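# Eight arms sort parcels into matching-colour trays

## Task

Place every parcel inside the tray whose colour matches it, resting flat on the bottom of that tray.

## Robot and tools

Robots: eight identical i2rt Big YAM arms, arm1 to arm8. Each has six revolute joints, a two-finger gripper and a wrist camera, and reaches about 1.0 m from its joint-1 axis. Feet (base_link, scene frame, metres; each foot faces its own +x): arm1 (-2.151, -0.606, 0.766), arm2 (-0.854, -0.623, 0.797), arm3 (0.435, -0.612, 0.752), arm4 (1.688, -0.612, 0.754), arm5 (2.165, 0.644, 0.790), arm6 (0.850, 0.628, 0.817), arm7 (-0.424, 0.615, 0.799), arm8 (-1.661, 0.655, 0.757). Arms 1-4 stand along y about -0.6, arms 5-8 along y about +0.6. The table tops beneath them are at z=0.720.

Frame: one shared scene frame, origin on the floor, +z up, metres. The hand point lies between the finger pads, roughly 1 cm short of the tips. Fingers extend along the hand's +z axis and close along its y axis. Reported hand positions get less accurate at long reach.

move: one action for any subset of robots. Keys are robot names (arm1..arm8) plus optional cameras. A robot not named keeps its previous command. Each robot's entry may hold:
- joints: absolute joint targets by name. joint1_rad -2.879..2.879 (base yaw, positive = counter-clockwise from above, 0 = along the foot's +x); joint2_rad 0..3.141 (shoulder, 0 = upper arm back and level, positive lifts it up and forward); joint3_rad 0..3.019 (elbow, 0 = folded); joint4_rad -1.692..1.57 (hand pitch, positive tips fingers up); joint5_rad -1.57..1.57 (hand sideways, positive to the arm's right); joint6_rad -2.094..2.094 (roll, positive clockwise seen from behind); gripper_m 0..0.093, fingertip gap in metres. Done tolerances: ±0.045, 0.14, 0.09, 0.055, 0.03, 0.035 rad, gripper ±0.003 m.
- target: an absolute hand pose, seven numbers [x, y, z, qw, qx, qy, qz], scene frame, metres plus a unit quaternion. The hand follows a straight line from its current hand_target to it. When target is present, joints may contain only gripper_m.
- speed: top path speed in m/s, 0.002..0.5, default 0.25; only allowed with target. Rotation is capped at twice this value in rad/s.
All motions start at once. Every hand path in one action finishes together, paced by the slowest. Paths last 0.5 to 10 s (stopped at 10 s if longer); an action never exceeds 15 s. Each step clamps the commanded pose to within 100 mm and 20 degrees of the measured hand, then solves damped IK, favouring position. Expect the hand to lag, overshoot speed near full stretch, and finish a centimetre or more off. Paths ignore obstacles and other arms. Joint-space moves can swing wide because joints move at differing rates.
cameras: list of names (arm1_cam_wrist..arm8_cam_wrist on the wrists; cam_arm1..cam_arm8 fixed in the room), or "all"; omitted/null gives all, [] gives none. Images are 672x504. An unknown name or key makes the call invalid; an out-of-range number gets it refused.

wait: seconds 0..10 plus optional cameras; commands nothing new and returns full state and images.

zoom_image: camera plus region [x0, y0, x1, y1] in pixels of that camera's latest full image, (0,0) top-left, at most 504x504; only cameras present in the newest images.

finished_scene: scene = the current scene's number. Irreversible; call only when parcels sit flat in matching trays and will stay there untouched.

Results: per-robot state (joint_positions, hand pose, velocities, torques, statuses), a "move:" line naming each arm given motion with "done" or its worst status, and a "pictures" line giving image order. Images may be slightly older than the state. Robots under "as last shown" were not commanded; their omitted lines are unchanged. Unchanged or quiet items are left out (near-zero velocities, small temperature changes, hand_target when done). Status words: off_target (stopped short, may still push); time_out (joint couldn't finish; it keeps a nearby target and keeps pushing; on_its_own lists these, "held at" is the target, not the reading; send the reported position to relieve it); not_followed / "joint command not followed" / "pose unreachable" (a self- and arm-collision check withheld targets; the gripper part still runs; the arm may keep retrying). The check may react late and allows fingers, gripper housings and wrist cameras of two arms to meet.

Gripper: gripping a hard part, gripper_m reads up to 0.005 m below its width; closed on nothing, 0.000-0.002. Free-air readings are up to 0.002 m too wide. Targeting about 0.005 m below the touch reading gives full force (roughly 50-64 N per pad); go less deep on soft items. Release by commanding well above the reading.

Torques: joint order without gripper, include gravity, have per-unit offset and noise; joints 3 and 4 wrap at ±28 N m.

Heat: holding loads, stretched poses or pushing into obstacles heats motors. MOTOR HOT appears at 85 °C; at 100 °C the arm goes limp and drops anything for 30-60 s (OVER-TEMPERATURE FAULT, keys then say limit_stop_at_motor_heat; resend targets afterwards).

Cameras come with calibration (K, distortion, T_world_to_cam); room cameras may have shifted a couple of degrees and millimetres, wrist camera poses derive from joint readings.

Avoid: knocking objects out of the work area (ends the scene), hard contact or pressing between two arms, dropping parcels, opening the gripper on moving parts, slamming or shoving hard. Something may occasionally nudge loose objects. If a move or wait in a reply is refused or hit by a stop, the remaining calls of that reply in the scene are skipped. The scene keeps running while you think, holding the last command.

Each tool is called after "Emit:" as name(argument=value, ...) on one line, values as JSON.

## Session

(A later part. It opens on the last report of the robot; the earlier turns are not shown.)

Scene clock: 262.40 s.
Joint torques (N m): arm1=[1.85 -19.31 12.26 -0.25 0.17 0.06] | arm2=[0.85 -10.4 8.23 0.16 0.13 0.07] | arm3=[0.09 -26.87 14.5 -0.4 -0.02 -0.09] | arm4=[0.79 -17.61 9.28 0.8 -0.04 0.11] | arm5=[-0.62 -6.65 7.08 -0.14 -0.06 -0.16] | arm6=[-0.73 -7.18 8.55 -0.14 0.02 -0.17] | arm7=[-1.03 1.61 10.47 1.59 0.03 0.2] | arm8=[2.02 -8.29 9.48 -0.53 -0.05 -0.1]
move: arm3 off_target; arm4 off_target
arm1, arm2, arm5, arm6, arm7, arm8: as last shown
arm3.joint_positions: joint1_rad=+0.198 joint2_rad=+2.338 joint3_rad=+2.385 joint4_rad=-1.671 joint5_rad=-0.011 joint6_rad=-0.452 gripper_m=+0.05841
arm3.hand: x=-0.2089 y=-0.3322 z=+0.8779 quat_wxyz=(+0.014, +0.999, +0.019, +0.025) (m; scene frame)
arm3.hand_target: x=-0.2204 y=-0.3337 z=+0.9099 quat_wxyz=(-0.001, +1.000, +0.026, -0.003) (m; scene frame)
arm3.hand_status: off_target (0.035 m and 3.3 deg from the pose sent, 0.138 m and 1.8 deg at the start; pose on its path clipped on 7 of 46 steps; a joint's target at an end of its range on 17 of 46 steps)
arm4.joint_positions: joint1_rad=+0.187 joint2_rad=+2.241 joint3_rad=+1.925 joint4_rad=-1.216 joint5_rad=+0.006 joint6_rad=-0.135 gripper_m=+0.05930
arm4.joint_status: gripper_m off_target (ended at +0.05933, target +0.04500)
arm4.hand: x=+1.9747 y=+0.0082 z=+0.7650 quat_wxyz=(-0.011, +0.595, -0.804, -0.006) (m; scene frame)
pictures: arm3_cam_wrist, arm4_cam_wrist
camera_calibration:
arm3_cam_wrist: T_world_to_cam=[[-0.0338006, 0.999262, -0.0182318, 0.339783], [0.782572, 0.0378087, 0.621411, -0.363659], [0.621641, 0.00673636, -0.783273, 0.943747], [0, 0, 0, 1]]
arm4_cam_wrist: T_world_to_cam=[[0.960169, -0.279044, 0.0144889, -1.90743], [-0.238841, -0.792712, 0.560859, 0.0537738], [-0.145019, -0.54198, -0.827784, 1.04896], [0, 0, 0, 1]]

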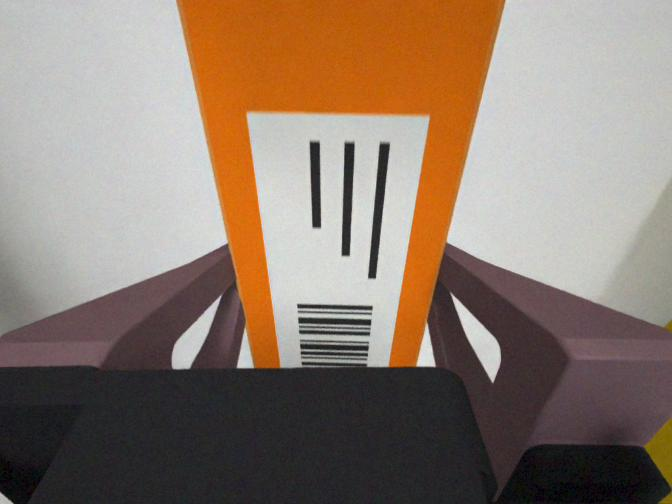

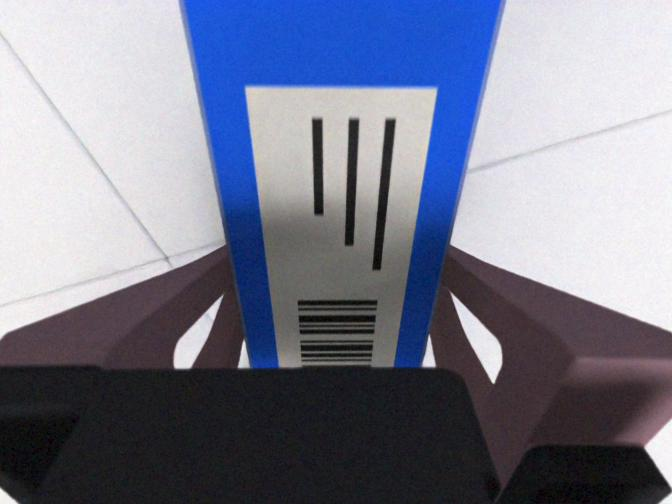

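Emit:
move(arm4={"target":[1.969,0.005,0.9,0,-0.5948,0.8039,0],"speed":0.25}, arm3={"target":[0.105,-0.467,1.05,0,0.979,-0.205,0],"speed":0.35}, arm1={"target":[-1.984,-0.287,1.05,0,-0.518,0.855,0],"speed":0.35}, cameras=["arm3_cam_wrist","cam_arm3"])

Emit:
move(arm4={"target":[1.839,-0.285,1.05,0,-0.539,0.8425,0],"speed":0.35}, arm3={"joints":{"joint1_rad":2.18}}, arm1={"joints":{"joint1_rad":-1.536}}, cameras=[])

Emit:
move(arm4={"joints":{"joint1_rad":-1.888}}, arm3={"target":[0.425,-1.265,0.97,0,0.656,0.755,0],"speed":0.35}, arm1={"target":[-2.400,-1.215,0.95,0,0.821,0.571,0],"speed":0.35}, cameras=["arm1_cam_wrist","arm3_cam_wrist","cam_arm1","cam_arm3"])

Emit:
move(arm4={"target":[2.100,-1.168,0.94,0,0.4617,0.887,0],"speed":0.35}, cameras=["arm4_cam_wrist","cam_arm4"])

Scene clock: 297.50 s.
Joint torques (N m): arm1=[0.67 -7.18 8.17 -0.16 0.16 0.08] | arm2=[0.91 -10.4 8.23 0.16 0.13 0.07] | arm3=[-1.38 -11.22 9.46 -0.29 0.02 0.1] | arm4=[0.79 -19.25 14.83 -0.27 -0.06 0.11] | arm5=[-0.15 -6.65 7.1 0.02 -0.08 -0.16] | arm6=[-0.67 -7.3 8.57 -0.14 0.02 -0.18] | arm7=[-1.26 1.61 10.44 1.59 0.04 0.2] | arm8=[2.02 -8.12 9.46 -0.51 -0.05 -0.09]
move: arm1 off_target; arm3 done; arm4 off_target
arm1.joint_positions: joint1_rad=+1.512 joint2_rad=+1.260 joint3_rad=+1.333 joint4_rad=-1.604 joint5_rad=-0.010 joint6_rad=-0.018 gripper_m=+0.05897
arm1.hand: x=-1.9856 y=-0.2825 z=+1.0571 quat_wxyz=(-0.013, +0.525, -0.851, -0.009) (m; scene frame)
arm1.hand_target: x=-1.9842 y=-0.2870 z=+1.0501 quat_wxyz=(+0.000, +0.518, -0.855, +0.000) (m; scene frame)
arm1.hand_status: off_target (0.009 m and 2.1 deg from the pose sent, 0.346 m and 7.4 deg at the start)
arm2, arm7: as last shown
arm3.joint_positions: joint1_rad=+0.198 joint2_rad=+1.286 joint3_rad=+1.362 joint4_rad=-1.641 joint5_rad=-0.011 joint6_rad=-0.026 gripper_m=+0.05840
arm3.hand: x=+0.1006 y=-0.4692 z=+1.0469 quat_wxyz=(+0.001, +0.981, -0.192, -0.002) (m; scene frame)
arm3.hand_target: x=+0.1050 y=-0.4670 z=+1.0500 quat_wxyz=(+0.000, +0.979, -0.205, +0.000) (m; scene frame)
arm3.hand_status: done (0.006 m and 1.5 deg from the pose sent, 0.382 m and 26.1 deg at the start; pose on its path clipped on 7 of 61 steps)
arm4.joint_positions: joint1_rad=+0.187 joint2_rad=+2.159 joint3_rad=+2.089 joint4_rad=-1.530 joint5_rad=+0.006 joint6_rad=-0.135 gripper_m=+0.05930
arm4.hand: x=+1.9675 y=-0.0094 z=+0.8800 quat_wxyz=(+0.019, +0.595, -0.803, +0.010) (m; scene frame)
arm4.hand_target: x=+1.9686 y=+0.0039 z=+0.9000 quat_wxyz=(+0.000, +0.595, -0.804, +0.000) (m; scene frame)
arm4.hand_status: off_target (0.025 m and 2.5 deg from the pose sent, 0.135 m and 1.4 deg at the start)
arm5.joint_positions: joint1_rad=+1.579 joint2_rad=+1.278 joint3_rad=+1.292 joint4_rad=-1.566 joint5_rad=+0.001 joint6_rad=+0.003 gripper_m=+0.08988
arm5.hand: x=+2.0721 y=+0.2901 z=+1.0600 quat_wxyz=(+0.004, +0.791, +0.611, -0.004) (m; scene frame)
arm6.joint_positions: joint1_rad=-1.177 joint2_rad=+1.296 joint3_rad=+1.221 joint4_rad=-1.498 joint5_rad=+0.000 joint6_rad=+0.005 gripper_m=+0.08989
arm6.hand: x=+0.7690 y=+0.2726 z=+1.0559 quat_wxyz=(+0.001, -0.783, -0.622, -0.001) (m; scene frame)
arm8.joint_positions: joint1_rad=+0.346 joint2_rad=+1.285 joint3_rad=+1.387 joint4_rad=-1.653 joint5_rad=-0.001 joint6_rad=+0.016 gripper_m=+0.08993
arm8.hand: x=-1.7551 y=+0.3027 z=+1.0640 quat_wxyz=(-0.007, -0.798, -0.603, +0.008) (m; scene frame)
pictures: arm3_cam_wrist, cam_arm3
camera_calibration:
arm3_cam_wrist: T_world_to_cam=[[0.382311, 0.924015, 0.00593383, 0.387734], [0.751882, -0.314811, 0.579282, -0.823961], [0.537133, -0.217004, -0.815106, 0.821498], [0, 0, 0, 1]]

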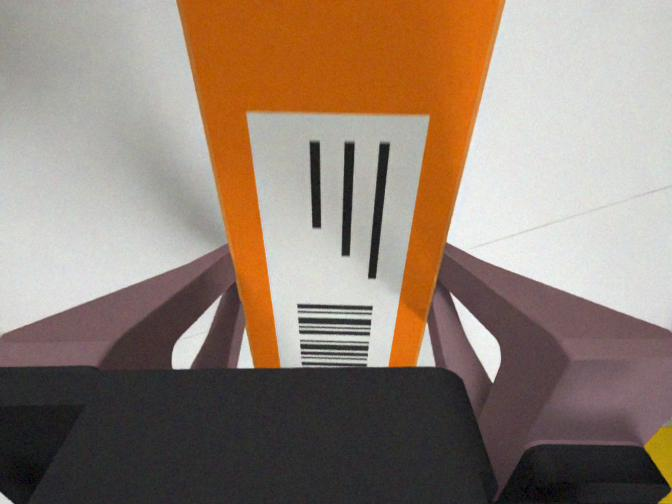

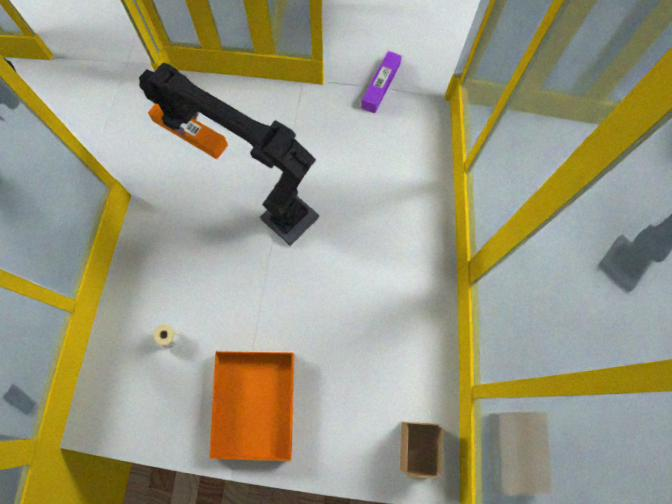

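Scene clock: 300.50 s.
Joint torques (N m): arm1=[1.44 -7.3 8.12 -0.18 -0.02 0.05] | arm2=[0.85 -10.4 8.23 0.16 0.12 0.07] | arm3=[-0.79 -11.22 9.44 -0.27 -0.01 0.11] | arm4=[0.73 -6.95 9.78 -0.14 -0.03 0.12] | arm5=[0.21 -7 7.04 0.09 -0.07 -0.16] | arm6=[-0.67 -7.3 8.57 -0.16 0.02 -0.18] | arm7=[-1.14 1.61 10.44 1.58 0.03 0.2] | arm8=[1.85 -7.94 9.48 -0.54 -0.02 -0.11]
move: arm1 done; arm3 done; arm4 done
arm1.joint_positions: joint1_rad=-1.540 joint2_rad=+1.266 joint3_rad=+1.333 joint4_rad=-1.604 joint5_rad=-0.006 joint6_rad=-0.015 gripper_m=+0.05897
arm1.joint_status: all done
arm1.hand: x=-2.2905 y=-0.9381 z=+1.0607 quat_wxyz=(-0.017, -0.827, -0.562, +0.014) (m; scene frame)
arm2.joint_positions: joint1_rad=-2.046 joint2_rad=+1.273 joint3_rad=+1.267 joint4_rad=-1.550 joint5_rad=+0.000 joint6_rad=+0.849 gripper_m=+0.08992
arm2.hand: x=-0.5262 y=-0.4712 z=+1.0618 quat_wxyz=(-0.006, -0.205, -0.979, -0.005) (m; scene frame)
arm3.joint_positions: joint1_rad=+2.182 joint2_rad=+1.286 joint3_rad=+1.362 joint4_rad=-1.641 joint5_rad=-0.011 joint6_rad=-0.024 gripper_m=+0.05845
arm3.joint_status: all done
arm3.hand: x=+0.4354 y=-0.9765 z=+1.0458 quat_wxyz=(+0.006, +0.698, +0.716, +0.006) (m; scene frame)
arm4.joint_positions: joint1_rad=+0.187 joint2_rad=+1.257 joint3_rad=+1.362 joint4_rad=-1.639 joint5_rad=+0.006 joint6_rad=+0.000 gripper_m=+0.05929
arm4.hand: x=+1.8425 y=-0.2835 z=+1.0545 quat_wxyz=(-0.009, +0.539, -0.842, -0.007) (m; scene frame)
arm4.hand_target: x=+1.8391 y=-0.2850 z=+1.0501 quat_wxyz=(+0.000, +0.539, -0.842, +0.000) (m; scene frame)
arm4.hand_status: done (0.006 m and 1.3 deg from the pose sent, 0.348 m and 8.2 deg at the start)
arm5, arm6, arm7, arm8: as last shown
pictures: none

Scene clock: 302.80 s.
Joint torques (N m): arm1=[2.08 -18.84 12.77 -0.2 0.18 -0.08] | arm2=[0.85 -10.34 8.23 0.16 0.13 0.08] | arm3=[-1.44 -22.59 14.48 -0.36 0.01 -0.23] | arm4=[0.32 -6.71 9.81 -0.12 -0.11 0.1] | arm5=[-0.26 -6.59 7.17 -0.01 -0.1 -0.15] | arm6=[-0.73 -7.18 8.57 -0.14 0.02 -0.17] | arm7=[-1.14 1.61 10.45 1.59 0.04 0.2] | arm8=[1.79 -8.29 9.51 -0.53 -0.03 -0.11]
move: arm1 off_target; arm3 off_target; arm4 done
arm1.joint_positions: joint1_rad=-1.540 joint2_rad=+2.106 joint3_rad=+2.089 joint4_rad=-1.585 joint5_rad=+0.004 joint6_rad=-0.020 gripper_m=+0.05897
arm1.hand: x=-2.4009 y=-1.2022 z=+0.9407 quat_wxyz=(+0.005, -0.826, -0.564, -0.010) (m; scene frame)
arm1.hand_target: x=-2.3997 y=-1.2143 z=+0.9500 quat_wxyz=(+0.000, -0.821, -0.571, +0.001) (m; scene frame)
arm1.hand_status: off_target (0.016 m and 1.6 deg from the pose sent, 0.318 m and 2.8 deg at the start)
arm2, arm5, arm6, arm7, arm8: as last shown
arm3.joint_positions: joint1_rad=+2.182 joint2_rad=+2.086 joint3_rad=+2.145 joint4_rad=-1.665 joint5_rad=+0.003 joint6_rad=-0.135 gripper_m=+0.05845
arm3.hand: x=+0.4338 y=-1.2532 z=+0.9509 quat_wxyz=(-0.013, +0.657, +0.753, +0.016) (m; scene frame)
arm3.hand_target: x=+0.4250 y=-1.2638 z=+0.9701 quat_wxyz=(+0.000, +0.656, +0.755, -0.001) (m; scene frame)
arm3.hand_status: off_target (0.024 m and 2.4 deg from the pose sent, 0.298 m and 6.7 deg at the start)
arm4.joint_positions: joint1_rad=-1.894 joint2_rad=+1.257 joint3_rad=+1.362 joint4_rad=-1.639 joint5_rad=+0.008 joint6_rad=+0.002 gripper_m=+0.05928
arm4.joint_status: all done
arm4.hand: x=+1.9007 y=-0.8995 z=+1.0599 quat_wxyz=(-0.011, -0.454, -0.891, +0.019) (m; scene frame)
pictures: arm1_cam_wrist, arm3_cam_wrist, cam_arm1, cam_arm3
camera_calibration:
arm1_cam_wrist: T_world_to_cam=[[-0.925538, 0.378578, -0.00766914, -1.7587], [0.300606, 0.746928, 0.593072, 1.06643], [0.230252, 0.546605, -0.805113, 2.09392], [0, 0, 0, 1]]
arm3_cam_wrist: T_world_to_cam=[[-0.991357, -0.131185, 0.00136272, 0.263207], [-0.102659, 0.782169, 0.61455, 0.446193], [-0.0816858, 0.609099, -0.788876, 1.67288], [0, 0, 0, 1]]

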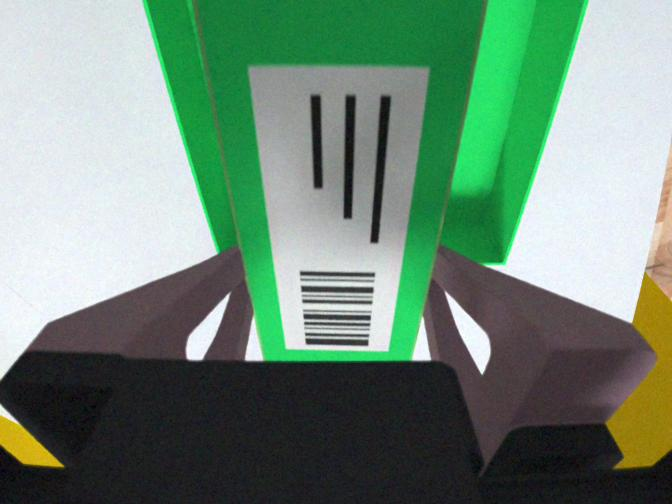

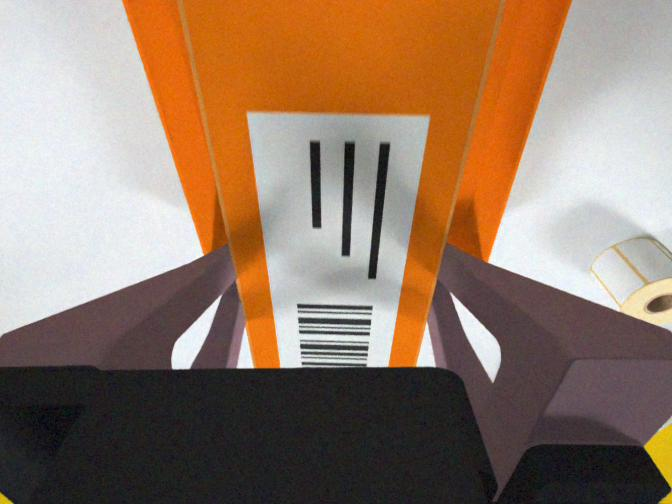

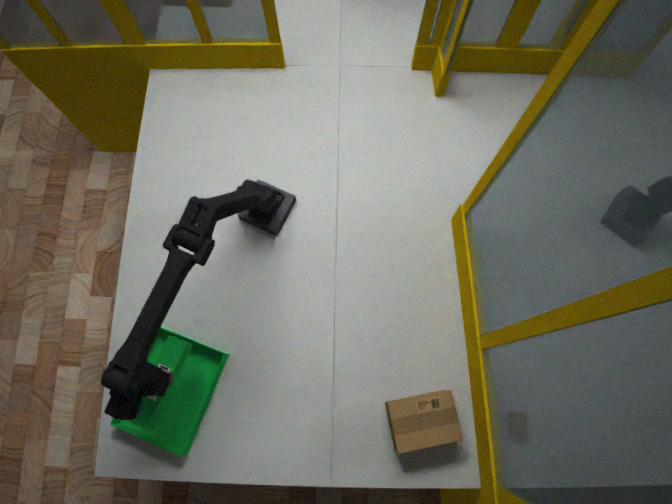

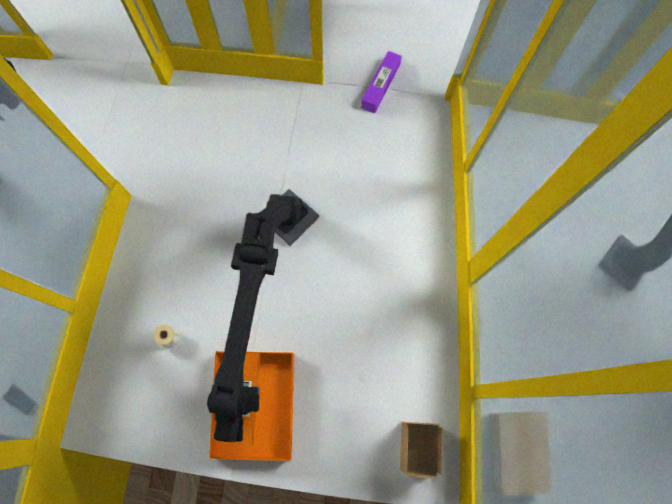

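Scene clock: 305.00 s.
Joint torques (N m): arm1=[1.96 -18.55 12.72 -0.2 0.22 -0.08] | arm2=[0.91 -10.4 8.23 0.16 0.12 0.07] | arm3=[-1.49 -22.65 14.5 -0.32 0.01 -0.22] | arm4=[-0.38 -17.61 14.75 -0.2 -0.15 0.12] | arm5=[-0.91 -6.95 7.15 -0.13 -0.1 -0.16] | arm6=[-0.73 -7.24 8.57 -0.14 0.03 -0.18] | arm7=[-1.14 1.55 10.43 1.57 0.04 0.2] | arm8=[1.9 -8.06 9.43 -0.51 -0.05 -0.1]
move: arm4 off_target
arm1, arm2, arm3, arm5, arm6, arm8: as last shown
arm3.joint_positions: joint1_rad=+2.182 joint2_rad=+2.086 joint3_rad=+2.145 joint4_rad=-1.665 joint5_rad=+0.003 joint6_rad=-0.136 gripper_m=+0.05845
arm3.hand: x=+0.4338 y=-1.2532 z=+0.9509 quat_wxyz=(-0.013, +0.657, +0.754, +0.016) (m; scene frame)
arm4.joint_positions: joint1_rad=-1.894 joint2_rad=+2.218 joint3_rad=+2.322 joint4_rad=-1.684 joint5_rad=-0.013 joint6_rad=+0.010 gripper_m=+0.05928
arm4.hand: x=+2.0926 y=-1.1600 z=+0.9394 quat_wxyz=(+0.004, -0.458, -0.889, -0.001) (m; scene frame)
arm4.hand_target: x=+2.0995 y=-1.1676 z=+0.9398 quat_wxyz=(-0.002, -0.462, -0.887, +0.001) (m; scene frame)
arm4.hand_status: off_target (0.011 m and 0.7 deg from the pose sent, 0.355 m and 2.7 deg at the start; a joint's target at an end of its range on 15 of 66 steps)
arm7.joint_positions: joint1_rad=-1.031 joint2_rad=+0.535 joint3_rad=+1.368 joint4_rad=-1.177 joint5_rad=-0.003 joint6_rad=-0.010 gripper_m=+0.09397
arm7.hand: x=-0.4452 y=+0.3952 z=+1.3802 quat_wxyz=(-0.384, -0.603, -0.553, +0.427) (m; scene frame)
pictures: arm4_cam_wrist, cam_arm4
camera_calibration:
arm4_cam_wrist: T_world_to_cam=[[-0.806416, -0.591182, 0.0140802, 0.985906], [-0.471425, 0.657069, 0.588234, 1.20089], [-0.357005, 0.467723, -0.808568, 2.1741], [0, 0, 0, 1]]

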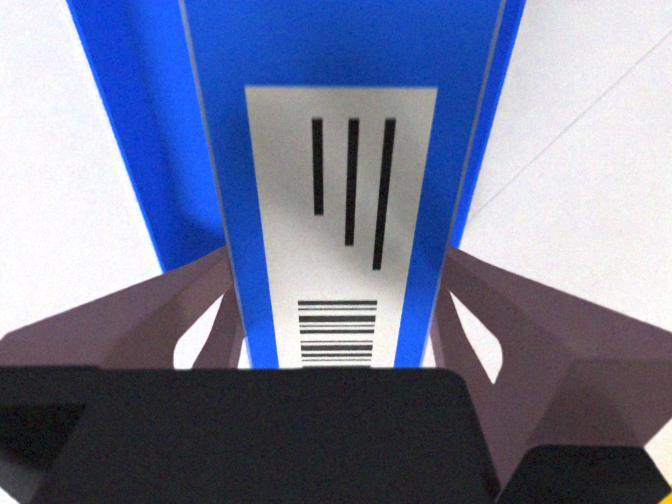

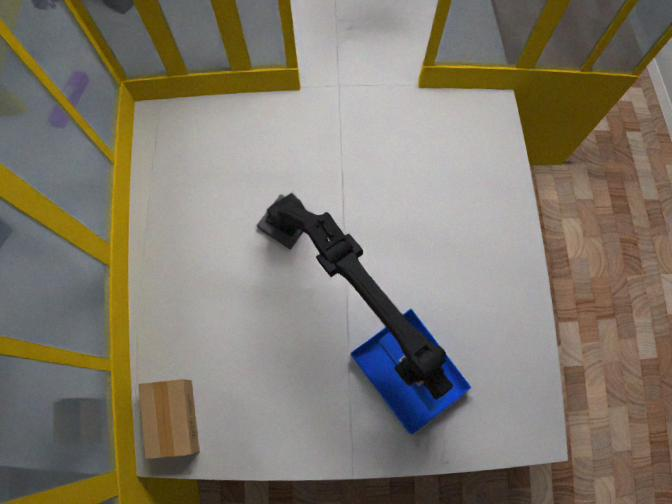

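Emit:
move(arm1={"target":[-2.424,-1.209,0.86,0,0.821,0.571,0],"speed":0.15}, arm3={"target":[0.419,-1.280,0.87,0,0.656,0.755,0],"speed":0.15}, arm4={"target":[2.123,-1.172,0.86,0,0.4617,0.887,0],"speed":0.15}, cameras=["arm1_cam_wrist","arm3_cam_wrist","arm4_cam_wrist"])

Emit:
move(arm1={"target":[-2.424,-1.208,0.79,0,0.821,0.571,0],"speed":0.1}, arm3={"target":[0.419,-1.278,0.80,0,0.656,0.755,0],"speed":0.1}, arm4={"target":[2.123,-1.171,0.785,0,0.4617,0.887,0],"speed":0.1}, cameras=["arm1_cam_wrist","arm3_cam_wrist","arm4_cam_wrist"])

Scene clock: 343.00 s.
Joint torques (N m): arm1=[1.08 -19.31 8.16 0.81 0.17 -0.05] | arm2=[0.85 -10.34 8.23 0.14 0.12 0.07] | arm3=[-1.67 -24.82 9.96 0.59 0 -0.21] | arm4=[0.62 -18.96 10.89 0.7 -0.15 0.13] | arm5=[-1.08 -6.71 7.12 -0.13 -0.1 -0.16] | arm6=[-0.67 -7.24 8.55 -0.14 0.02 -0.18] | arm7=[-1.14 1.49 10.44 1.55 0.04 0.2] | arm8=[1.96 -8 9.51 -0.53 -0.03 -0.11]
Heat: arm1: hottest joint3_rad 41 °C; arm2: hottest joint3_rad 37 °C; arm3: hottest joint3_rad 37 °C; arm4: hottest joint3_rad 55 °C; arm5: hottest joint3_rad 37 °C; arm6: hottest joint3_rad 36 °C; arm7: hottest joint3_rad 47 °C; arm8: hottest joint3_rad 35 °C.
move: arm1 off_target; arm3 off_target; arm4 off_target
arm1.joint_positions: joint1_rad=-1.559 joint2_rad=+2.147 joint3_rad=+1.974 joint4_rad=-1.401 joint5_rad=+0.004 joint6_rad=-0.058 gripper_m=+0.05897
arm1.hand: x=-2.4173 y=-1.2100 z=+0.8709 quat_wxyz=(-0.003, -0.821, -0.571, +0.002) (m; scene frame)
arm1.hand_target: x=-2.4238 y=-1.2088 z=+0.8601 quat_wxyz=(+0.000, -0.821, -0.571, +0.000) (m; scene frame)
arm1.hand_status: off_target (0.013 m and 0.4 deg from the pose sent, 0.084 m and 1.6 deg at the start)
arm2, arm5, arm6, arm7, arm8: as last shown
arm3.joint_positions: joint1_rad=+2.176 joint2_rad=+2.156 joint3_rad=+2.034 joint4_rad=-1.470 joint5_rad=+0.003 joint6_rad=-0.145 gripper_m=+0.05845
arm3.hand: x=+0.4300 y=-1.2739 z=+0.8638 quat_wxyz=(-0.008, +0.656, +0.755, +0.011) (m; scene frame)
arm3.hand_target: x=+0.4191 y=-1.2797 z=+0.8699 quat_wxyz=(+0.000, +0.656, +0.755, +0.000) (m; scene frame)
arm3.hand_status: off_target (0.014 m and 1.6 deg from the pose sent, 0.086 m and 2.4 deg at the start)
arm4.joint_positions: joint1_rad=-1.880 joint2_rad=+2.289 joint3_rad=+2.273 joint4_rad=-1.551 joint5_rad=-0.013 joint6_rad=+0.035 gripper_m=+0.05928
arm4.hand: x=+2.1132 y=-1.1736 z=+0.8729 quat_wxyz=(-0.001, -0.463, -0.886, +0.002) (m; scene frame)
arm4.hand_target: x=+2.1226 y=-1.1717 z=+0.8600 quat_wxyz=(+0.000, -0.462, -0.887, +0.000) (m; scene frame)
arm4.hand_status: off_target (0.016 m and 0.3 deg from the pose sent, 0.086 m and 0.7 deg at the start)
pictures: arm1_cam_wrist, arm3_cam_wrist, arm4_cam_wrist
camera_calibration:
arm1_cam_wrist: T_world_to_cam=[[-0.932324, 0.361555, -0.00710581, -1.80896], [0.293341, 0.767621, 0.569833, 1.14636], [0.211481, 0.529184, -0.82173, 1.99373], [0, 0, 0, 1]]
arm3_cam_wrist: T_world_to_cam=[[-0.990913, -0.134473, 0.00297247, 0.251079], [-0.105454, 0.790412, 0.603431, 0.536865], [-0.0834949, 0.597634, -0.79741, 1.61009], [0, 0, 0, 1]]
arm4_cam_wrist: T_world_to_cam=[[-0.812674, -0.582549, 0.0140303, 1.01882], [-0.46902, 0.668206, 0.577512, 1.27595], [-0.345804, 0.462749, -0.816261, 2.11119], [0, 0, 0, 1]]

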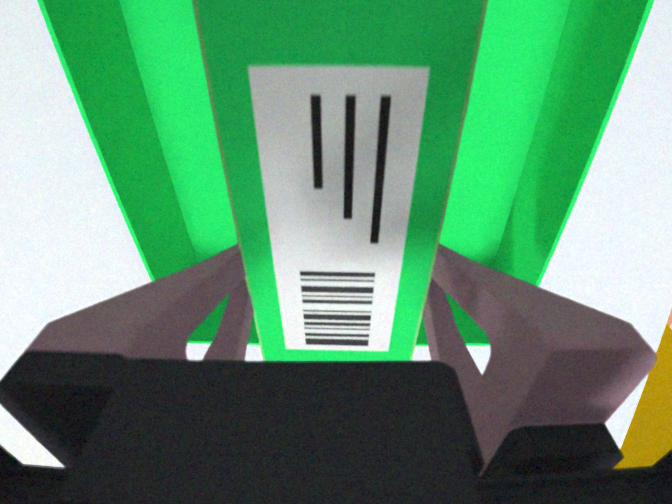

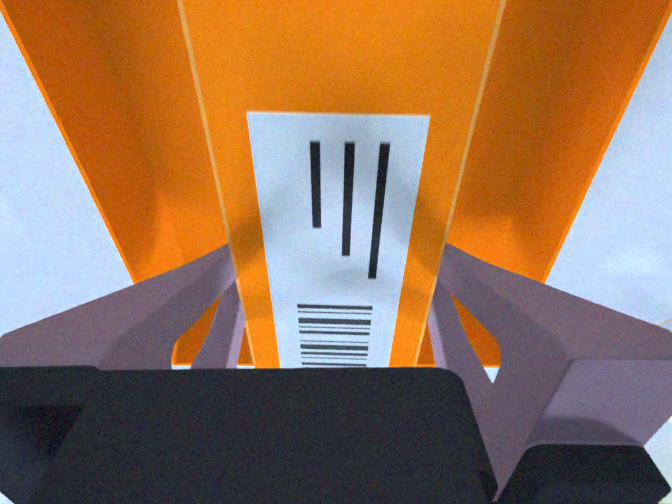

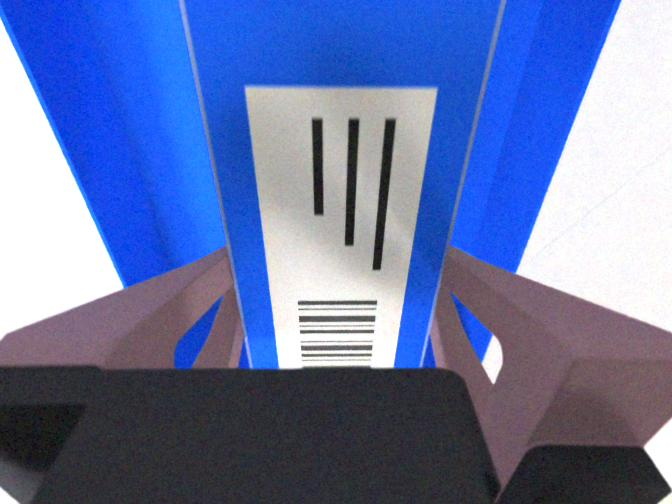

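Scene clock: 344.40 s.
Joint torques (N m): arm1=[0.5 -19.78 7.84 0.72 0.18 -0.07] | arm2=[0.85 -10.34 8.23 0.16 0.13 0.07] | arm3=[-1.85 -23.94 9.22 0.59 -0.01 -0.23] | arm4=[0.79 -18.9 10.03 0.79 -0.14 0.12] | arm5=[-1.26 -6.53 7.05 -0.03 -0.11 -0.15] | arm6=[-0.73 -7.3 8.55 -0.13 0.02 -0.17] | arm7=[-0.97 1.55 10.44 1.58 0.04 0.2] | arm8=[1.67 -8.12 9.43 -0.54 -0.02 -0.1]
move: arm1 off_target; arm3 off_target; arm4 off_target
arm1.joint_positions: joint1_rad=-1.559 joint2_rad=+2.196 joint3_rad=+1.875 joint4_rad=-1.248 joint5_rad=+0.004 joint6_rad=-0.059 gripper_m=+0.05897
arm1.hand: x=-2.4173 y=-1.2113 z=+0.8029 quat_wxyz=(-0.004, -0.820, -0.572, +0.003) (m; scene frame)
arm1.hand_target: x=-2.4237 y=-1.2078 z=+0.7901 quat_wxyz=(+0.000, -0.821, -0.571, +0.000) (m; scene frame)
arm1.hand_status: off_target (0.015 m and 0.6 deg from the pose sent, 0.081 m and 0.4 deg at the start)
arm2, arm5, arm6, arm7, arm8: as last shown
arm3.joint_positions: joint1_rad=+2.175 joint2_rad=+2.184 joint3_rad=+1.913 joint4_rad=-1.309 joint5_rad=+0.003 joint6_rad=-0.146 gripper_m=+0.05845
arm3.hand: x=+0.4299 y=-1.2730 z=+0.8005 quat_wxyz=(-0.004, +0.656, +0.755, +0.007) (m; scene frame)
arm3.hand_target: x=+0.4190 y=-1.2778 z=+0.8001 quat_wxyz=(+0.000, +0.656, +0.755, +0.000) (m; scene frame)
arm3.hand_status: off_target (0.012 m and 0.9 deg from the pose sent, 0.065 m and 1.6 deg at the start)
arm4.joint_positions: joint1_rad=-1.880 joint2_rad=+2.316 joint3_rad=+2.138 joint4_rad=-1.379 joint5_rad=-0.013 joint6_rad=+0.038 gripper_m=+0.05928
arm4.hand: x=+2.1141 y=-1.1767 z=+0.8038 quat_wxyz=(-0.006, -0.464, -0.886, +0.004) (m; scene frame)
arm4.hand_target: x=+2.1225 y=-1.1707 z=+0.7852 quat_wxyz=(+0.000, -0.462, -0.887, +0.000) (m; scene frame)
arm4.hand_status: off_target (0.022 m and 0.9 deg from the pose sent, 0.089 m and 0.3 deg at the start)
pictures: arm1_cam_wrist, arm3_cam_wrist, arm4_cam_wrist
camera_calibration:
arm1_cam_wrist: T_world_to_cam=[[-0.932875, 0.360133, -0.00691501, -1.81222], [0.293152, 0.770244, 0.56638, 1.19155], [0.209299, 0.526335, -0.824115, 1.93175], [0, 0, 0, 1]]
arm3_cam_wrist: T_world_to_cam=[[-0.990921, -0.134367, 0.00456806, 0.250112], [-0.105368, 0.797271, 0.594354, 0.590302], [-0.0835033, 0.588476, -0.804191, 1.55279], [0, 0, 0, 1]]
arm4_cam_wrist: T_world_to_cam=[[-0.814221, -0.580393, 0.0137573, 1.02482], [-0.471155, 0.674448, 0.568447, 1.33752], [-0.339201, 0.456359, -0.822605, 2.04018], [0, 0, 0, 1]]

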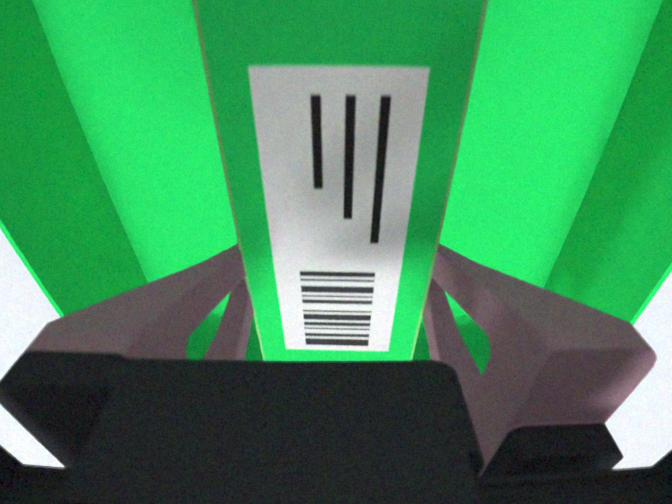

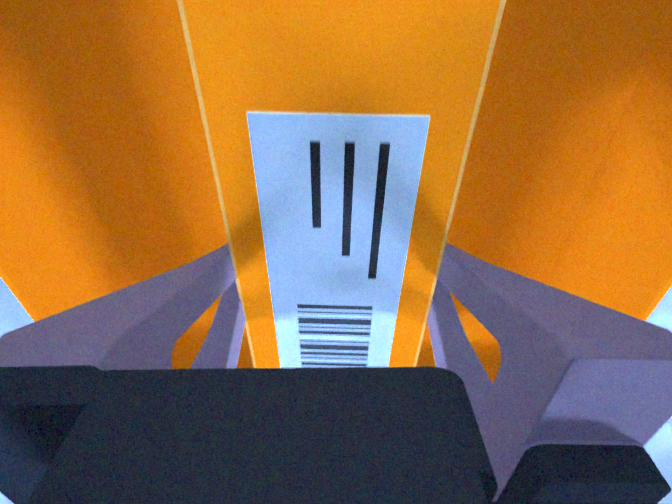

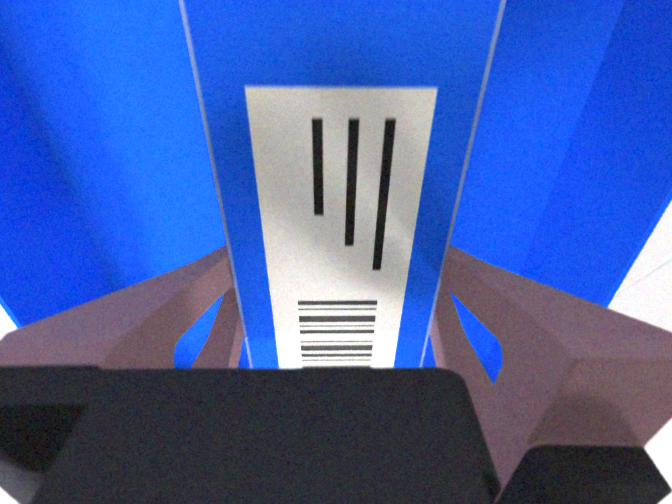

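Emit:
move(arm1={"target":[-2.424,-1.207,0.771,0,0.821,0.571,0],"speed":0.05}, arm3={"target":[0.419,-1.277,0.772,0,0.656,0.755,0],"speed":0.05}, arm4={"target":[2.123,-1.170,0.748,0,0.4617,0.887,0],"speed":0.05}, cameras=[])

Emit:
move(arm1={"joints":{"gripper_m":0.09}}, arm3={"joints":{"gripper_m":0.09}}, arm4={"joints":{"gripper_m":0.09}}, cameras=[])

Emit:
move(arm1={"target":[-2.422,-1.202,0.91,0,0.821,0.571,0],"speed":0.25}, arm3={"target":[0.419,-1.272,0.92,0,0.656,0.755,0],"speed":0.25}, arm4={"target":[2.12,-1.166,0.91,0,0.4617,0.887,0],"speed":0.25}, cameras=["arm1_cam_wrist","arm3_cam_wrist","arm4_cam_wrist"])

Emit:
move(arm1={"target":[-2.29,-0.938,1.06,0,0.827,0.562,0],"speed":0.35}, arm3={"target":[0.435,-0.977,1.06,0,0.698,0.716,0],"speed":0.35}, arm4={"target":[1.901,-0.90,1.06,0,0.454,0.891,0],"speed":0.35}, cameras=["cam_arm1","cam_arm3","cam_arm4"])

Scene clock: 364.47 s.
Joint torques (N m): arm1=[0.5 -18.84 7.6 0.72 0.17 -0.09] | arm2=[0.85 -10.4 8.23 0.16 0.13 0.07] | arm3=[-1.73 -23.24 8.96 0.64 -0.01 -0.21] | arm4=[0.85 -18.78 9.7 0.8 -0.14 0.12] | arm5=[-0.62 -7.18 7.27 -0.2 -0.11 -0.14] | arm6=[-0.73 -7.24 8.54 -0.14 0.02 -0.17] | arm7=[-1.03 1.55 10.44 1.55 0.05 0.22] | arm8=[1.96 -8.06 9.51 -0.5 -0.04 -0.09]
Heat: arm1: hottest joint3_rad 40 °C; arm2: hottest joint3_rad 37 °C; arm3: hottest joint3_rad 36 °C; arm4: hottest joint3_rad 50 °C; arm5: hottest joint3_rad 37 °C; arm6: hottest joint3_rad 36 °C; arm7: hottest joint3_rad 47 °C; arm8: hottest joint3_rad 35 °C.
move: arm1 off_target; arm3 off_target; arm4 off_target
arm1.joint_positions: joint1_rad=-1.559 joint2_rad=+2.206 joint3_rad=+1.854 joint4_rad=-1.209 joint5_rad=+0.004 joint6_rad=-0.060 gripper_m=+0.05897
arm1.hand: x=-2.4176 y=-1.2123 z=+0.7887 quat_wxyz=(-0.006, -0.820, -0.572, +0.007) (m; scene frame)
arm1.hand_target: x=-2.4236 y=-1.2067 z=+0.7713 quat_wxyz=(+0.000, -0.821, -0.571, +0.000) (m; scene frame)
arm1.hand_status: off_target (0.020 m and 1.1 deg from the pose sent, 0.033 m and 0.6 deg at the start)
arm2, arm5, arm6, arm7, arm8: as last shown
arm3.joint_positions: joint1_rad=+2.174 joint2_rad=+2.202 joint3_rad=+1.877 joint4_rad=-1.250 joint5_rad=+0.003 joint6_rad=-0.146 gripper_m=+0.05845
arm3.hand: x=+0.4297 y=-1.2732 z=+0.7761 quat_wxyz=(-0.002, +0.656, +0.755, +0.004) (m; scene frame)
arm3.hand_target: x=+0.4190 y=-1.2768 z=+0.7720 quat_wxyz=(+0.000, +0.656, +0.755, +0.000) (m; scene frame)
arm3.hand_status: off_target (0.012 m and 0.6 deg from the pose sent, 0.031 m and 0.9 deg at the start)
arm4.joint_positions: joint1_rad=-1.879 joint2_rad=+2.341 joint3_rad=+2.092 joint4_rad=-1.303 joint5_rad=-0.013 joint6_rad=+0.039 gripper_m=+0.05928
arm4.hand: x=+2.1151 y=-1.1774 z=+0.7694 quat_wxyz=(-0.009, -0.464, -0.886, +0.005) (m; scene frame)
arm4.hand_target: x=+2.1225 y=-1.1695 z=+0.7483 quat_wxyz=(+0.000, -0.462, -0.887, +0.000) (m; scene frame)
arm4.hand_status: off_target (0.024 m and 1.2 deg from the pose sent, 0.057 m and 0.9 deg at the start)
pictures: none

Scene clock: 365.10 s.
Joint torques (N m): arm1=[0.67 -18.9 7.51 0.7 0.15 -0.08] | arm2=[0.91 -10.4 8.23 0.16 0.12 0.07] | arm3=[-1.67 -23.36 8.92 0.62 -0.01 -0.22] | arm4=[0.85 -18.78 9.7 0.8 -0.14 0.11] | arm5=[-0.79 -7.06 6.98 -0.12 -0.09 -0.14] | arm6=[-0.67 -7.18 8.57 -0.13 0.02 -0.18] | arm7=[-1.03 1.73 10.41 1.57 0.04 0.2] | arm8=[2.02 -8.12 9.47 -0.5 -0.03 -0.1]
move: arm1 done; arm3 done; arm4 done
arm1.joint_positions: joint1_rad=-1.559 joint2_rad=+2.206 joint3_rad=+1.854 joint4_rad=-1.209 joint5_rad=+0.004 joint6_rad=-0.060 gripper_m=+0.08981
arm1.joint_status: all done
arm1.hand: x=-2.4176 y=-1.2123 z=+0.7887 quat_wxyz=(-0.006, -0.820, -0.572, +0.007) (m; scene frame)
arm2, arm5, arm6, arm7, arm8: as last shown
arm3.joint_positions: joint1_rad=+2.174 joint2_rad=+2.202 joint3_rad=+1.877 joint4_rad=-1.250 joint5_rad=+0.003 joint6_rad=-0.146 gripper_m=+0.08988
arm3.joint_status: all done
arm3.hand: x=+0.4297 y=-1.2732 z=+0.7761 quat_wxyz=(-0.002, +0.656, +0.755, +0.004) (m; scene frame)
arm4.joint_positions: joint1_rad=-1.879 joint2_rad=+2.341 joint3_rad=+2.092 joint4_rad=-1.303 joint5_rad=-0.013 joint6_rad=+0.039 gripper_m=+0.08983
arm4.joint_status: all done
arm4.hand: x=+2.1151 y=-1.1774 z=+0.7694 quat_wxyz=(-0.009, -0.464, -0.886, +0.005) (m; scene frame)
pictures: none

Scene clock: 366.70 s.
Joint torques (N m): arm1=[0.67 -18.26 12.03 -0.25 0.14 -0.07] | arm2=[0.85 -10.4 8.23 0.16 0.13 0.07] | arm3=[-1.61 -23.36 14.19 -0.42 0 -0.21] | arm4=[0.56 -17.96 14.75 -0.25 -0.12 0.09] | arm5=[-0.73 -6.95 7.1 -0.12 -0.1 -0.15] | arm6=[-0.67 -7.24 8.55 -0.14 0.02 -0.17] | arm7=[-1.2 1.67 10.48 1.59 0.04 0.21] | arm8=[2.02 -7.88 9.48 -0.5 -0.02 -0.09]
move: arm1 off_target; arm3 off_target; arm4 off_target
arm1.joint_positions: joint1_rad=-1.559 joint2_rad=+2.093 joint3_rad=+1.983 joint4_rad=-1.477 joint5_rad=+0.005 joint6_rad=-0.060 gripper_m=+0.08989
arm1.hand: x=-2.4113 y=-1.1955 z=+0.9079 quat_wxyz=(+0.001, -0.820, -0.573, -0.004) (m; scene frame)
arm1.hand_target: x=-2.4217 y=-1.2015 z=+0.9101 quat_wxyz=(+0.000, -0.821, -0.571, +0.000) (m; scene frame)
arm1.hand_status: off_target (0.013 m and 0.5 deg from the pose sent, 0.122 m and 1.1 deg at the start)
arm2, arm7: as last shown
arm3.joint_positions: joint1_rad=+2.174 joint2_rad=+2.113 joint3_rad=+2.044 joint4_rad=-1.545 joint5_rad=+0.003 joint6_rad=-0.146 gripper_m=+0.08997
arm3.hand: x=+0.4292 y=-1.2585 z=+0.8958 quat_wxyz=(-0.015, +0.656, +0.755, +0.019) (m; scene frame)
arm3.hand_target: x=+0.4190 y=-1.2706 z=+0.9200 quat_wxyz=(+0.000, +0.656, +0.755, -0.001) (m; scene frame)
arm3.hand_status: off_target (0.030 m and 2.8 deg from the pose sent, 0.144 m and 0.6 deg at the start; pose on its path clipped on 8 of 48 steps)
arm4.joint_positions: joint1_rad=-1.879 joint2_rad=+2.254 joint3_rad=+2.309 joint4_rad=-1.637 joint5_rad=-0.014 joint6_rad=+0.039 gripper_m=+0.08991
arm4.hand: x=+2.1067 y=-1.1624 z=+0.9110 quat_wxyz=(+0.005, -0.465, -0.886, -0.001) (m; scene frame)
arm4.hand_target: x=+2.1196 y=-1.1653 z=+0.9099 quat_wxyz=(-0.001, -0.462, -0.887, +0.000) (m; scene frame)
arm4.hand_status: off_target (0.014 m and 0.7 deg from the pose sent, 0.141 m and 1.2 deg at the start)
arm5.joint_positions: joint1_rad=+1.579 joint2_rad=+1.278 joint3_rad=+1.292 joint4_rad=-1.566 joint5_rad=+0.001 joint6_rad=+0.003 gripper_m=+0.08988
arm5.hand: x=+2.0721 y=+0.2901 z=+1.0600 quat_wxyz=(+0.004, +0.791, +0.611, -0.004) (m; scene frame)
arm6.joint_positions: joint1_rad=-1.177 joint2_rad=+1.296 joint3_rad=+1.221 joint4_rad=-1.498 joint5_rad=+0.000 joint6_rad=+0.005 gripper_m=+0.08989
arm6.hand: x=+0.7690 y=+0.2726 z=+1.0559 quat_wxyz=(+0.001, -0.783, -0.622, -0.001) (m; scene frame)
arm8.joint_positions: joint1_rad=+0.346 joint2_rad=+1.285 joint3_rad=+1.387 joint4_rad=-1.653 joint5_rad=-0.001 joint6_rad=+0.016 gripper_m=+0.08993
arm8.hand: x=-1.7551 y=+0.3027 z=+1.0640 quat_wxyz=(-0.007, -0.798, -0.603, +0.008) (m; scene frame)
pictures: arm1_cam_wrist, arm3_cam_wrist, arm4_cam_wrist
camera_calibration:
arm1_cam_wrist: T_world_to_cam=[[-0.933284, 0.359064, -0.00732153, -1.81347], [0.288261, 0.761101, 0.58106, 1.08212], [0.21421, 0.540183, -0.813828, 2.02781], [0, 0, 0, 1]]
arm3_cam_wrist: T_world_to_cam=[[-0.990897, -0.134624, -0.000126038, 0.254816], [-0.105655, 0.777091, 0.620457, 0.473393], [-0.0834307, 0.614822, -0.784241, 1.63605], [0, 0, 0, 1]]
arm4_cam_wrist: T_world_to_cam=[[-0.814688, -0.579739, 0.0136091, 1.02742], [-0.461997, 0.663055, 0.588997, 1.21215], [-0.350488, 0.473561, -0.808021, 2.14982], [0, 0, 0, 1]]

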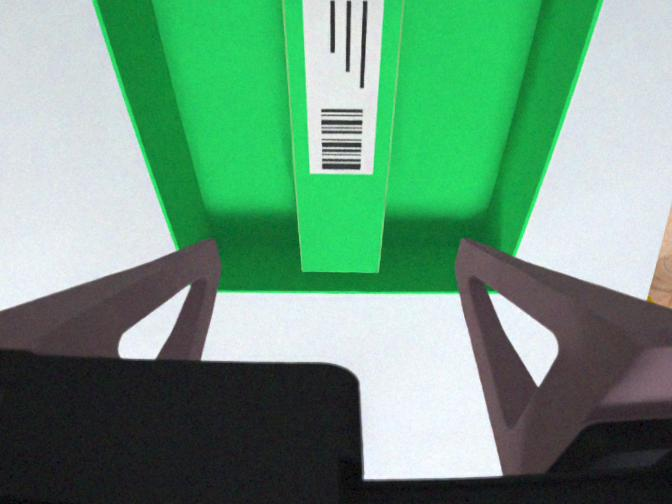

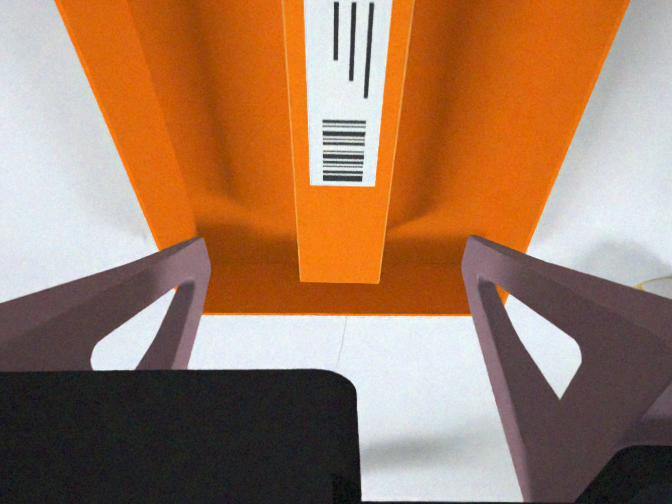

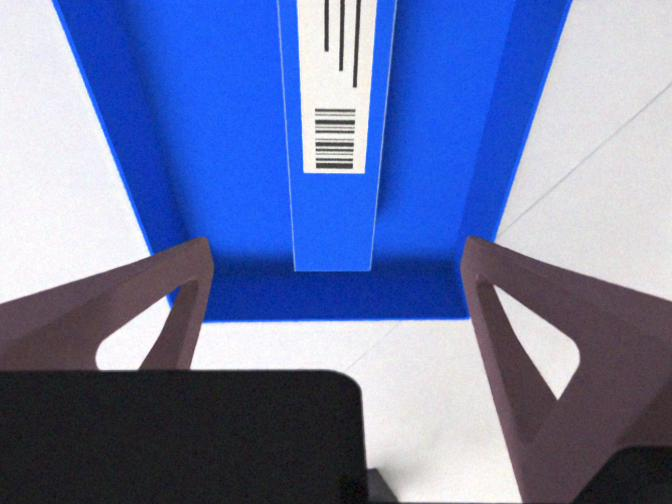

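Scene clock: 368.70 s.
Joint torques (N m): arm1=[2.2 -7 8.02 -0.03 0.15 0.04] | arm2=[0.91 -10.34 8.23 0.16 0.13 0.07] | arm3=[0.56 -11.22 9.26 -0.23 -0.01 0.09] | arm4=[-1.49 -6.89 9.62 -0.2 -0.13 -0.05] | arm5=[-1.49 -6.65 7.02 -0.03 -0.11 -0.17] | arm6=[-0.73 -7.24 8.57 -0.13 0.03 -0.18] | arm7=[-1.08 1.55 10.41 1.59 0.04 0.21] | arm8=[1.79 -8 9.47 -0.51 -0.02 -0.1]
move: arm1 done; arm3 done; arm4 done
arm1.joint_positions: joint1_rad=-1.546 joint2_rad=+1.280 joint3_rad=+1.364 joint4_rad=-1.629 joint5_rad=+0.005 joint6_rad=-0.017 gripper_m=+0.08989
arm1.hand: x=-2.2954 y=-0.9392 z=+1.0683 quat_wxyz=(-0.010, -0.828, -0.560, +0.014) (m; scene frame)
arm1.hand_target: x=-2.2901 y=-0.9379 z=+1.0601 quat_wxyz=(+0.000, -0.827, -0.562, +0.000) (m; scene frame)
arm1.hand_status: done (0.010 m and 2.0 deg from the pose sent, 0.323 m and 1.5 deg at the start)
arm2.joint_positions: joint1_rad=-2.046 joint2_rad=+1.273 joint3_rad=+1.267 joint4_rad=-1.550 joint5_rad=+0.000 joint6_rad=+0.849 gripper_m=+0.08992
arm2.hand: x=-0.5262 y=-0.4712 z=+1.0618 quat_wxyz=(-0.006, -0.205, -0.979, -0.005) (m; scene frame)
arm3.joint_positions: joint1_rad=+2.175 joint2_rad=+1.295 joint3_rad=+1.403 joint4_rad=-1.666 joint5_rad=+0.003 joint6_rad=-0.035 gripper_m=+0.08997
arm3.hand: x=+0.4305 y=-0.9803 z=+1.0583 quat_wxyz=(+0.003, +0.697, +0.717, -0.002) (m; scene frame)
arm3.hand_target: x=+0.4350 y=-0.9770 z=+1.0600 quat_wxyz=(+0.000, +0.698, +0.716, +0.000) (m; scene frame)
arm3.hand_status: done (0.006 m and 0.5 deg from the pose sent, 0.326 m and 7.1 deg at the start)
arm4.joint_positions: joint1_rad=-1.891 joint2_rad=+1.275 joint3_rad=+1.393 joint4_rad=-1.662 joint5_rad=-0.014 joint6_rad=-0.001 gripper_m=+0.08991
arm4.hand: x=+1.9069 y=-0.8996 z=+1.0657 quat_wxyz=(-0.012, -0.451, -0.892, +0.007) (m; scene frame)
arm4.hand_target: x=+1.9010 y=-0.9000 z=+1.0602 quat_wxyz=(+0.000, -0.454, -0.891, +0.000) (m; scene frame)
arm4.hand_status: done (0.008 m and 1.6 deg from the pose sent, 0.365 m and 1.5 deg at the start)
arm5, arm6, arm7, arm8: as last shown
pictures: cam_arm1, cam_arm3, cam_arm4

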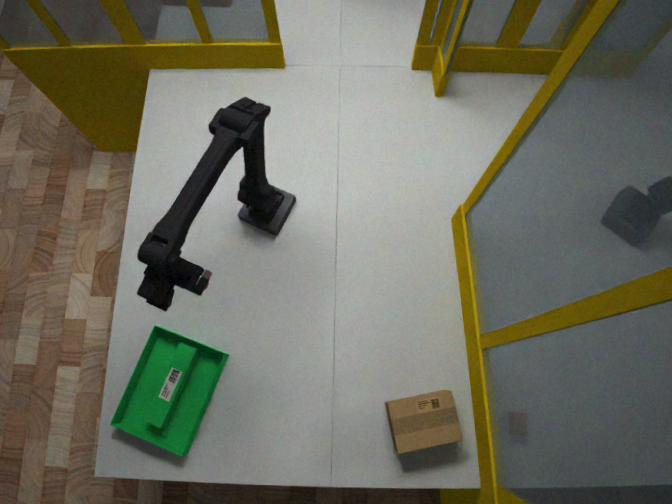

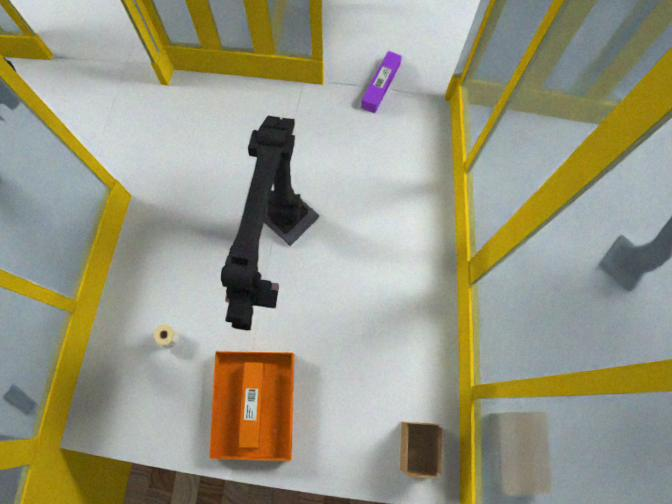

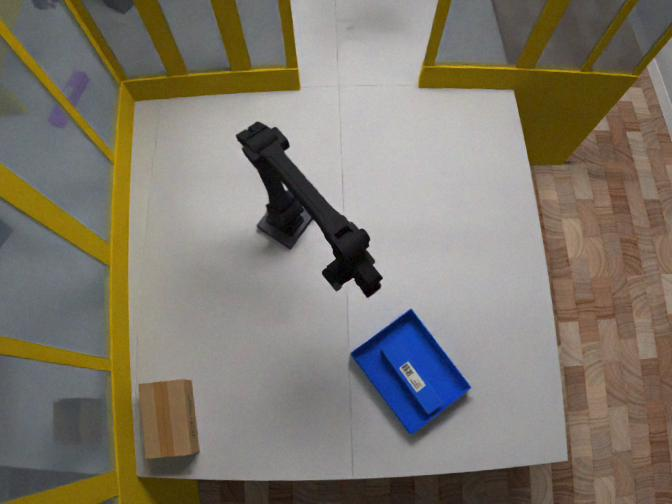

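Emit:
move(arm3={"joints":{"joint1_rad":-1.379}}, cameras=[])

Emit:
move(arm3={"target":[0.715,0.0,0.9,0,-0.588,0.809,0],"speed":0.35}, cameras=["arm3_cam_wrist"])

Scene clock: 377.07 s.
Joint torques (N m): arm1=[2.55 -6.77 7.98 -0.1 0.15 0.08] | arm2=[0.85 -10.4 8.23 0.16 0.13 0.07] | arm3=[-0.56 -11.05 9.26 -0.24 -0.13 0.11] | arm4=[-1.55 -6.89 9.62 -0.21 -0.13 -0.03] | arm5=[-0.85 -6.83 7.09 -0.06 -0.08 -0.14] | arm6=[-0.73 -7.3 8.54 -0.14 0.03 -0.18] | arm7=[-1.14 1.49 10.44 1.62 0.04 0.2] | arm8=[1.79 -8.12 9.5 -0.55 -0.03 -0.09]
move: arm3 done
arm1, arm2, arm4, arm5, arm6, arm8: as last shown
arm1.joint_positions: joint1_rad=-1.546 joint2_rad=+1.280 joint3_rad=+1.364 joint4_rad=-1.629 joint5_rad=+0.005 joint6_rad=-0.016 gripper_m=+0.08989
arm1.hand: x=-2.2954 y=-0.9392 z=+1.0683 quat_wxyz=(-0.010, -0.829, -0.560, +0.014) (m; scene frame)
arm3.joint_positions: joint1_rad=-1.381 joint2_rad=+1.295 joint3_rad=+1.403 joint4_rad=-1.666 joint5_rad=+0.007 joint6_rad=-0.032 gripper_m=+0.09001
arm3.joint_status: all done
arm3.hand: x=+0.5850 y=-0.2795 z=+1.0633 quat_wxyz=(-0.011, +0.557, -0.830, -0.001) (m; scene frame)
arm4.joint_positions: joint1_rad=-1.891 joint2_rad=+1.275 joint3_rad=+1.393 joint4_rad=-1.662 joint5_rad=-0.014 joint6_rad=-0.002 gripper_m=+0.08991
arm7.joint_positions: joint1_rad=-1.031 joint2_rad=+0.535 joint3_rad=+1.368 joint4_rad=-1.177 joint5_rad=-0.003 joint6_rad=-0.009 gripper_m=+0.09397
arm7.hand: x=-0.4452 y=+0.3952 z=+1.3802 quat_wxyz=(-0.384, -0.604, -0.553, +0.427) (m; scene frame)
pictures: none

Scene clock: 379.23 s.
Joint torques (N m): arm1=[2.08 -7 7.99 -0.13 0.16 0.05] | arm2=[0.91 -10.4 8.23 0.16 0.13 0.08] | arm3=[-1.26 -23.53 14.19 -0.36 -0.29 -0.2] | arm4=[-1.49 -6.83 9.62 -0.2 -0.13 -0.03] | arm5=[-0.44 -6.71 6.9 0.06 -0.09 -0.16] | arm6=[-0.73 -7.3 8.57 -0.13 0.03 -0.18] | arm7=[-1.08 1.61 10.39 1.55 0.05 0.21] | arm8=[2.26 -8.06 9.47 -0.53 -0.03 -0.11]
move: arm3 off_target
arm1, arm2, arm4, arm5, arm6, arm7, arm8: as last shown
arm3.joint_positions: joint1_rad=-1.381 joint2_rad=+2.169 joint3_rad=+2.078 joint4_rad=-1.526 joint5_rad=+0.002 joint6_rad=-0.099 gripper_m=+0.09001
arm3.hand: x=+0.7051 y=-0.0105 z=+0.8813 quat_wxyz=(+0.016, +0.585, -0.811, +0.012) (m; scene frame)
arm3.hand_target: x=+0.7146 y=-0.0010 z=+0.9002 quat_wxyz=(-0.001, +0.588, -0.809, +0.000) (m; scene frame)
arm3.hand_status: off_target (0.024 m and 2.3 deg from the pose sent, 0.349 m and 4.5 deg at the start)
pictures: arm3_cam_wrist
camera_calibration:
arm3_cam_wrist: T_world_to_cam=[[0.947134, -0.320663, 0.0106015, -0.681673], [-0.259273, -0.74551, 0.613997, -0.360225], [-0.188982, -0.584286, -0.789237, 0.946671], [0, 0, 0, 1]]

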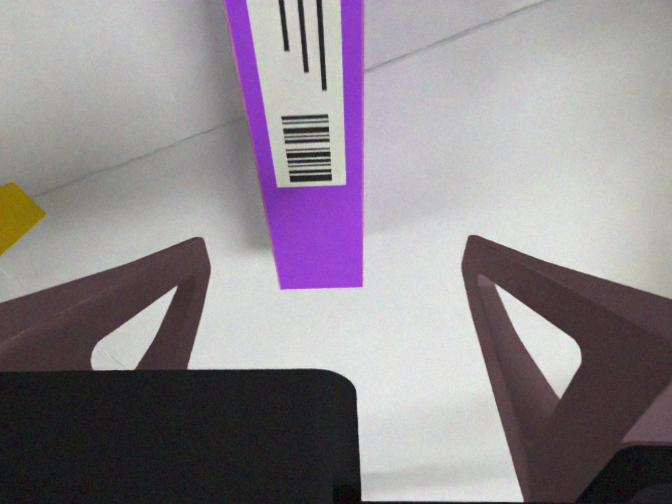

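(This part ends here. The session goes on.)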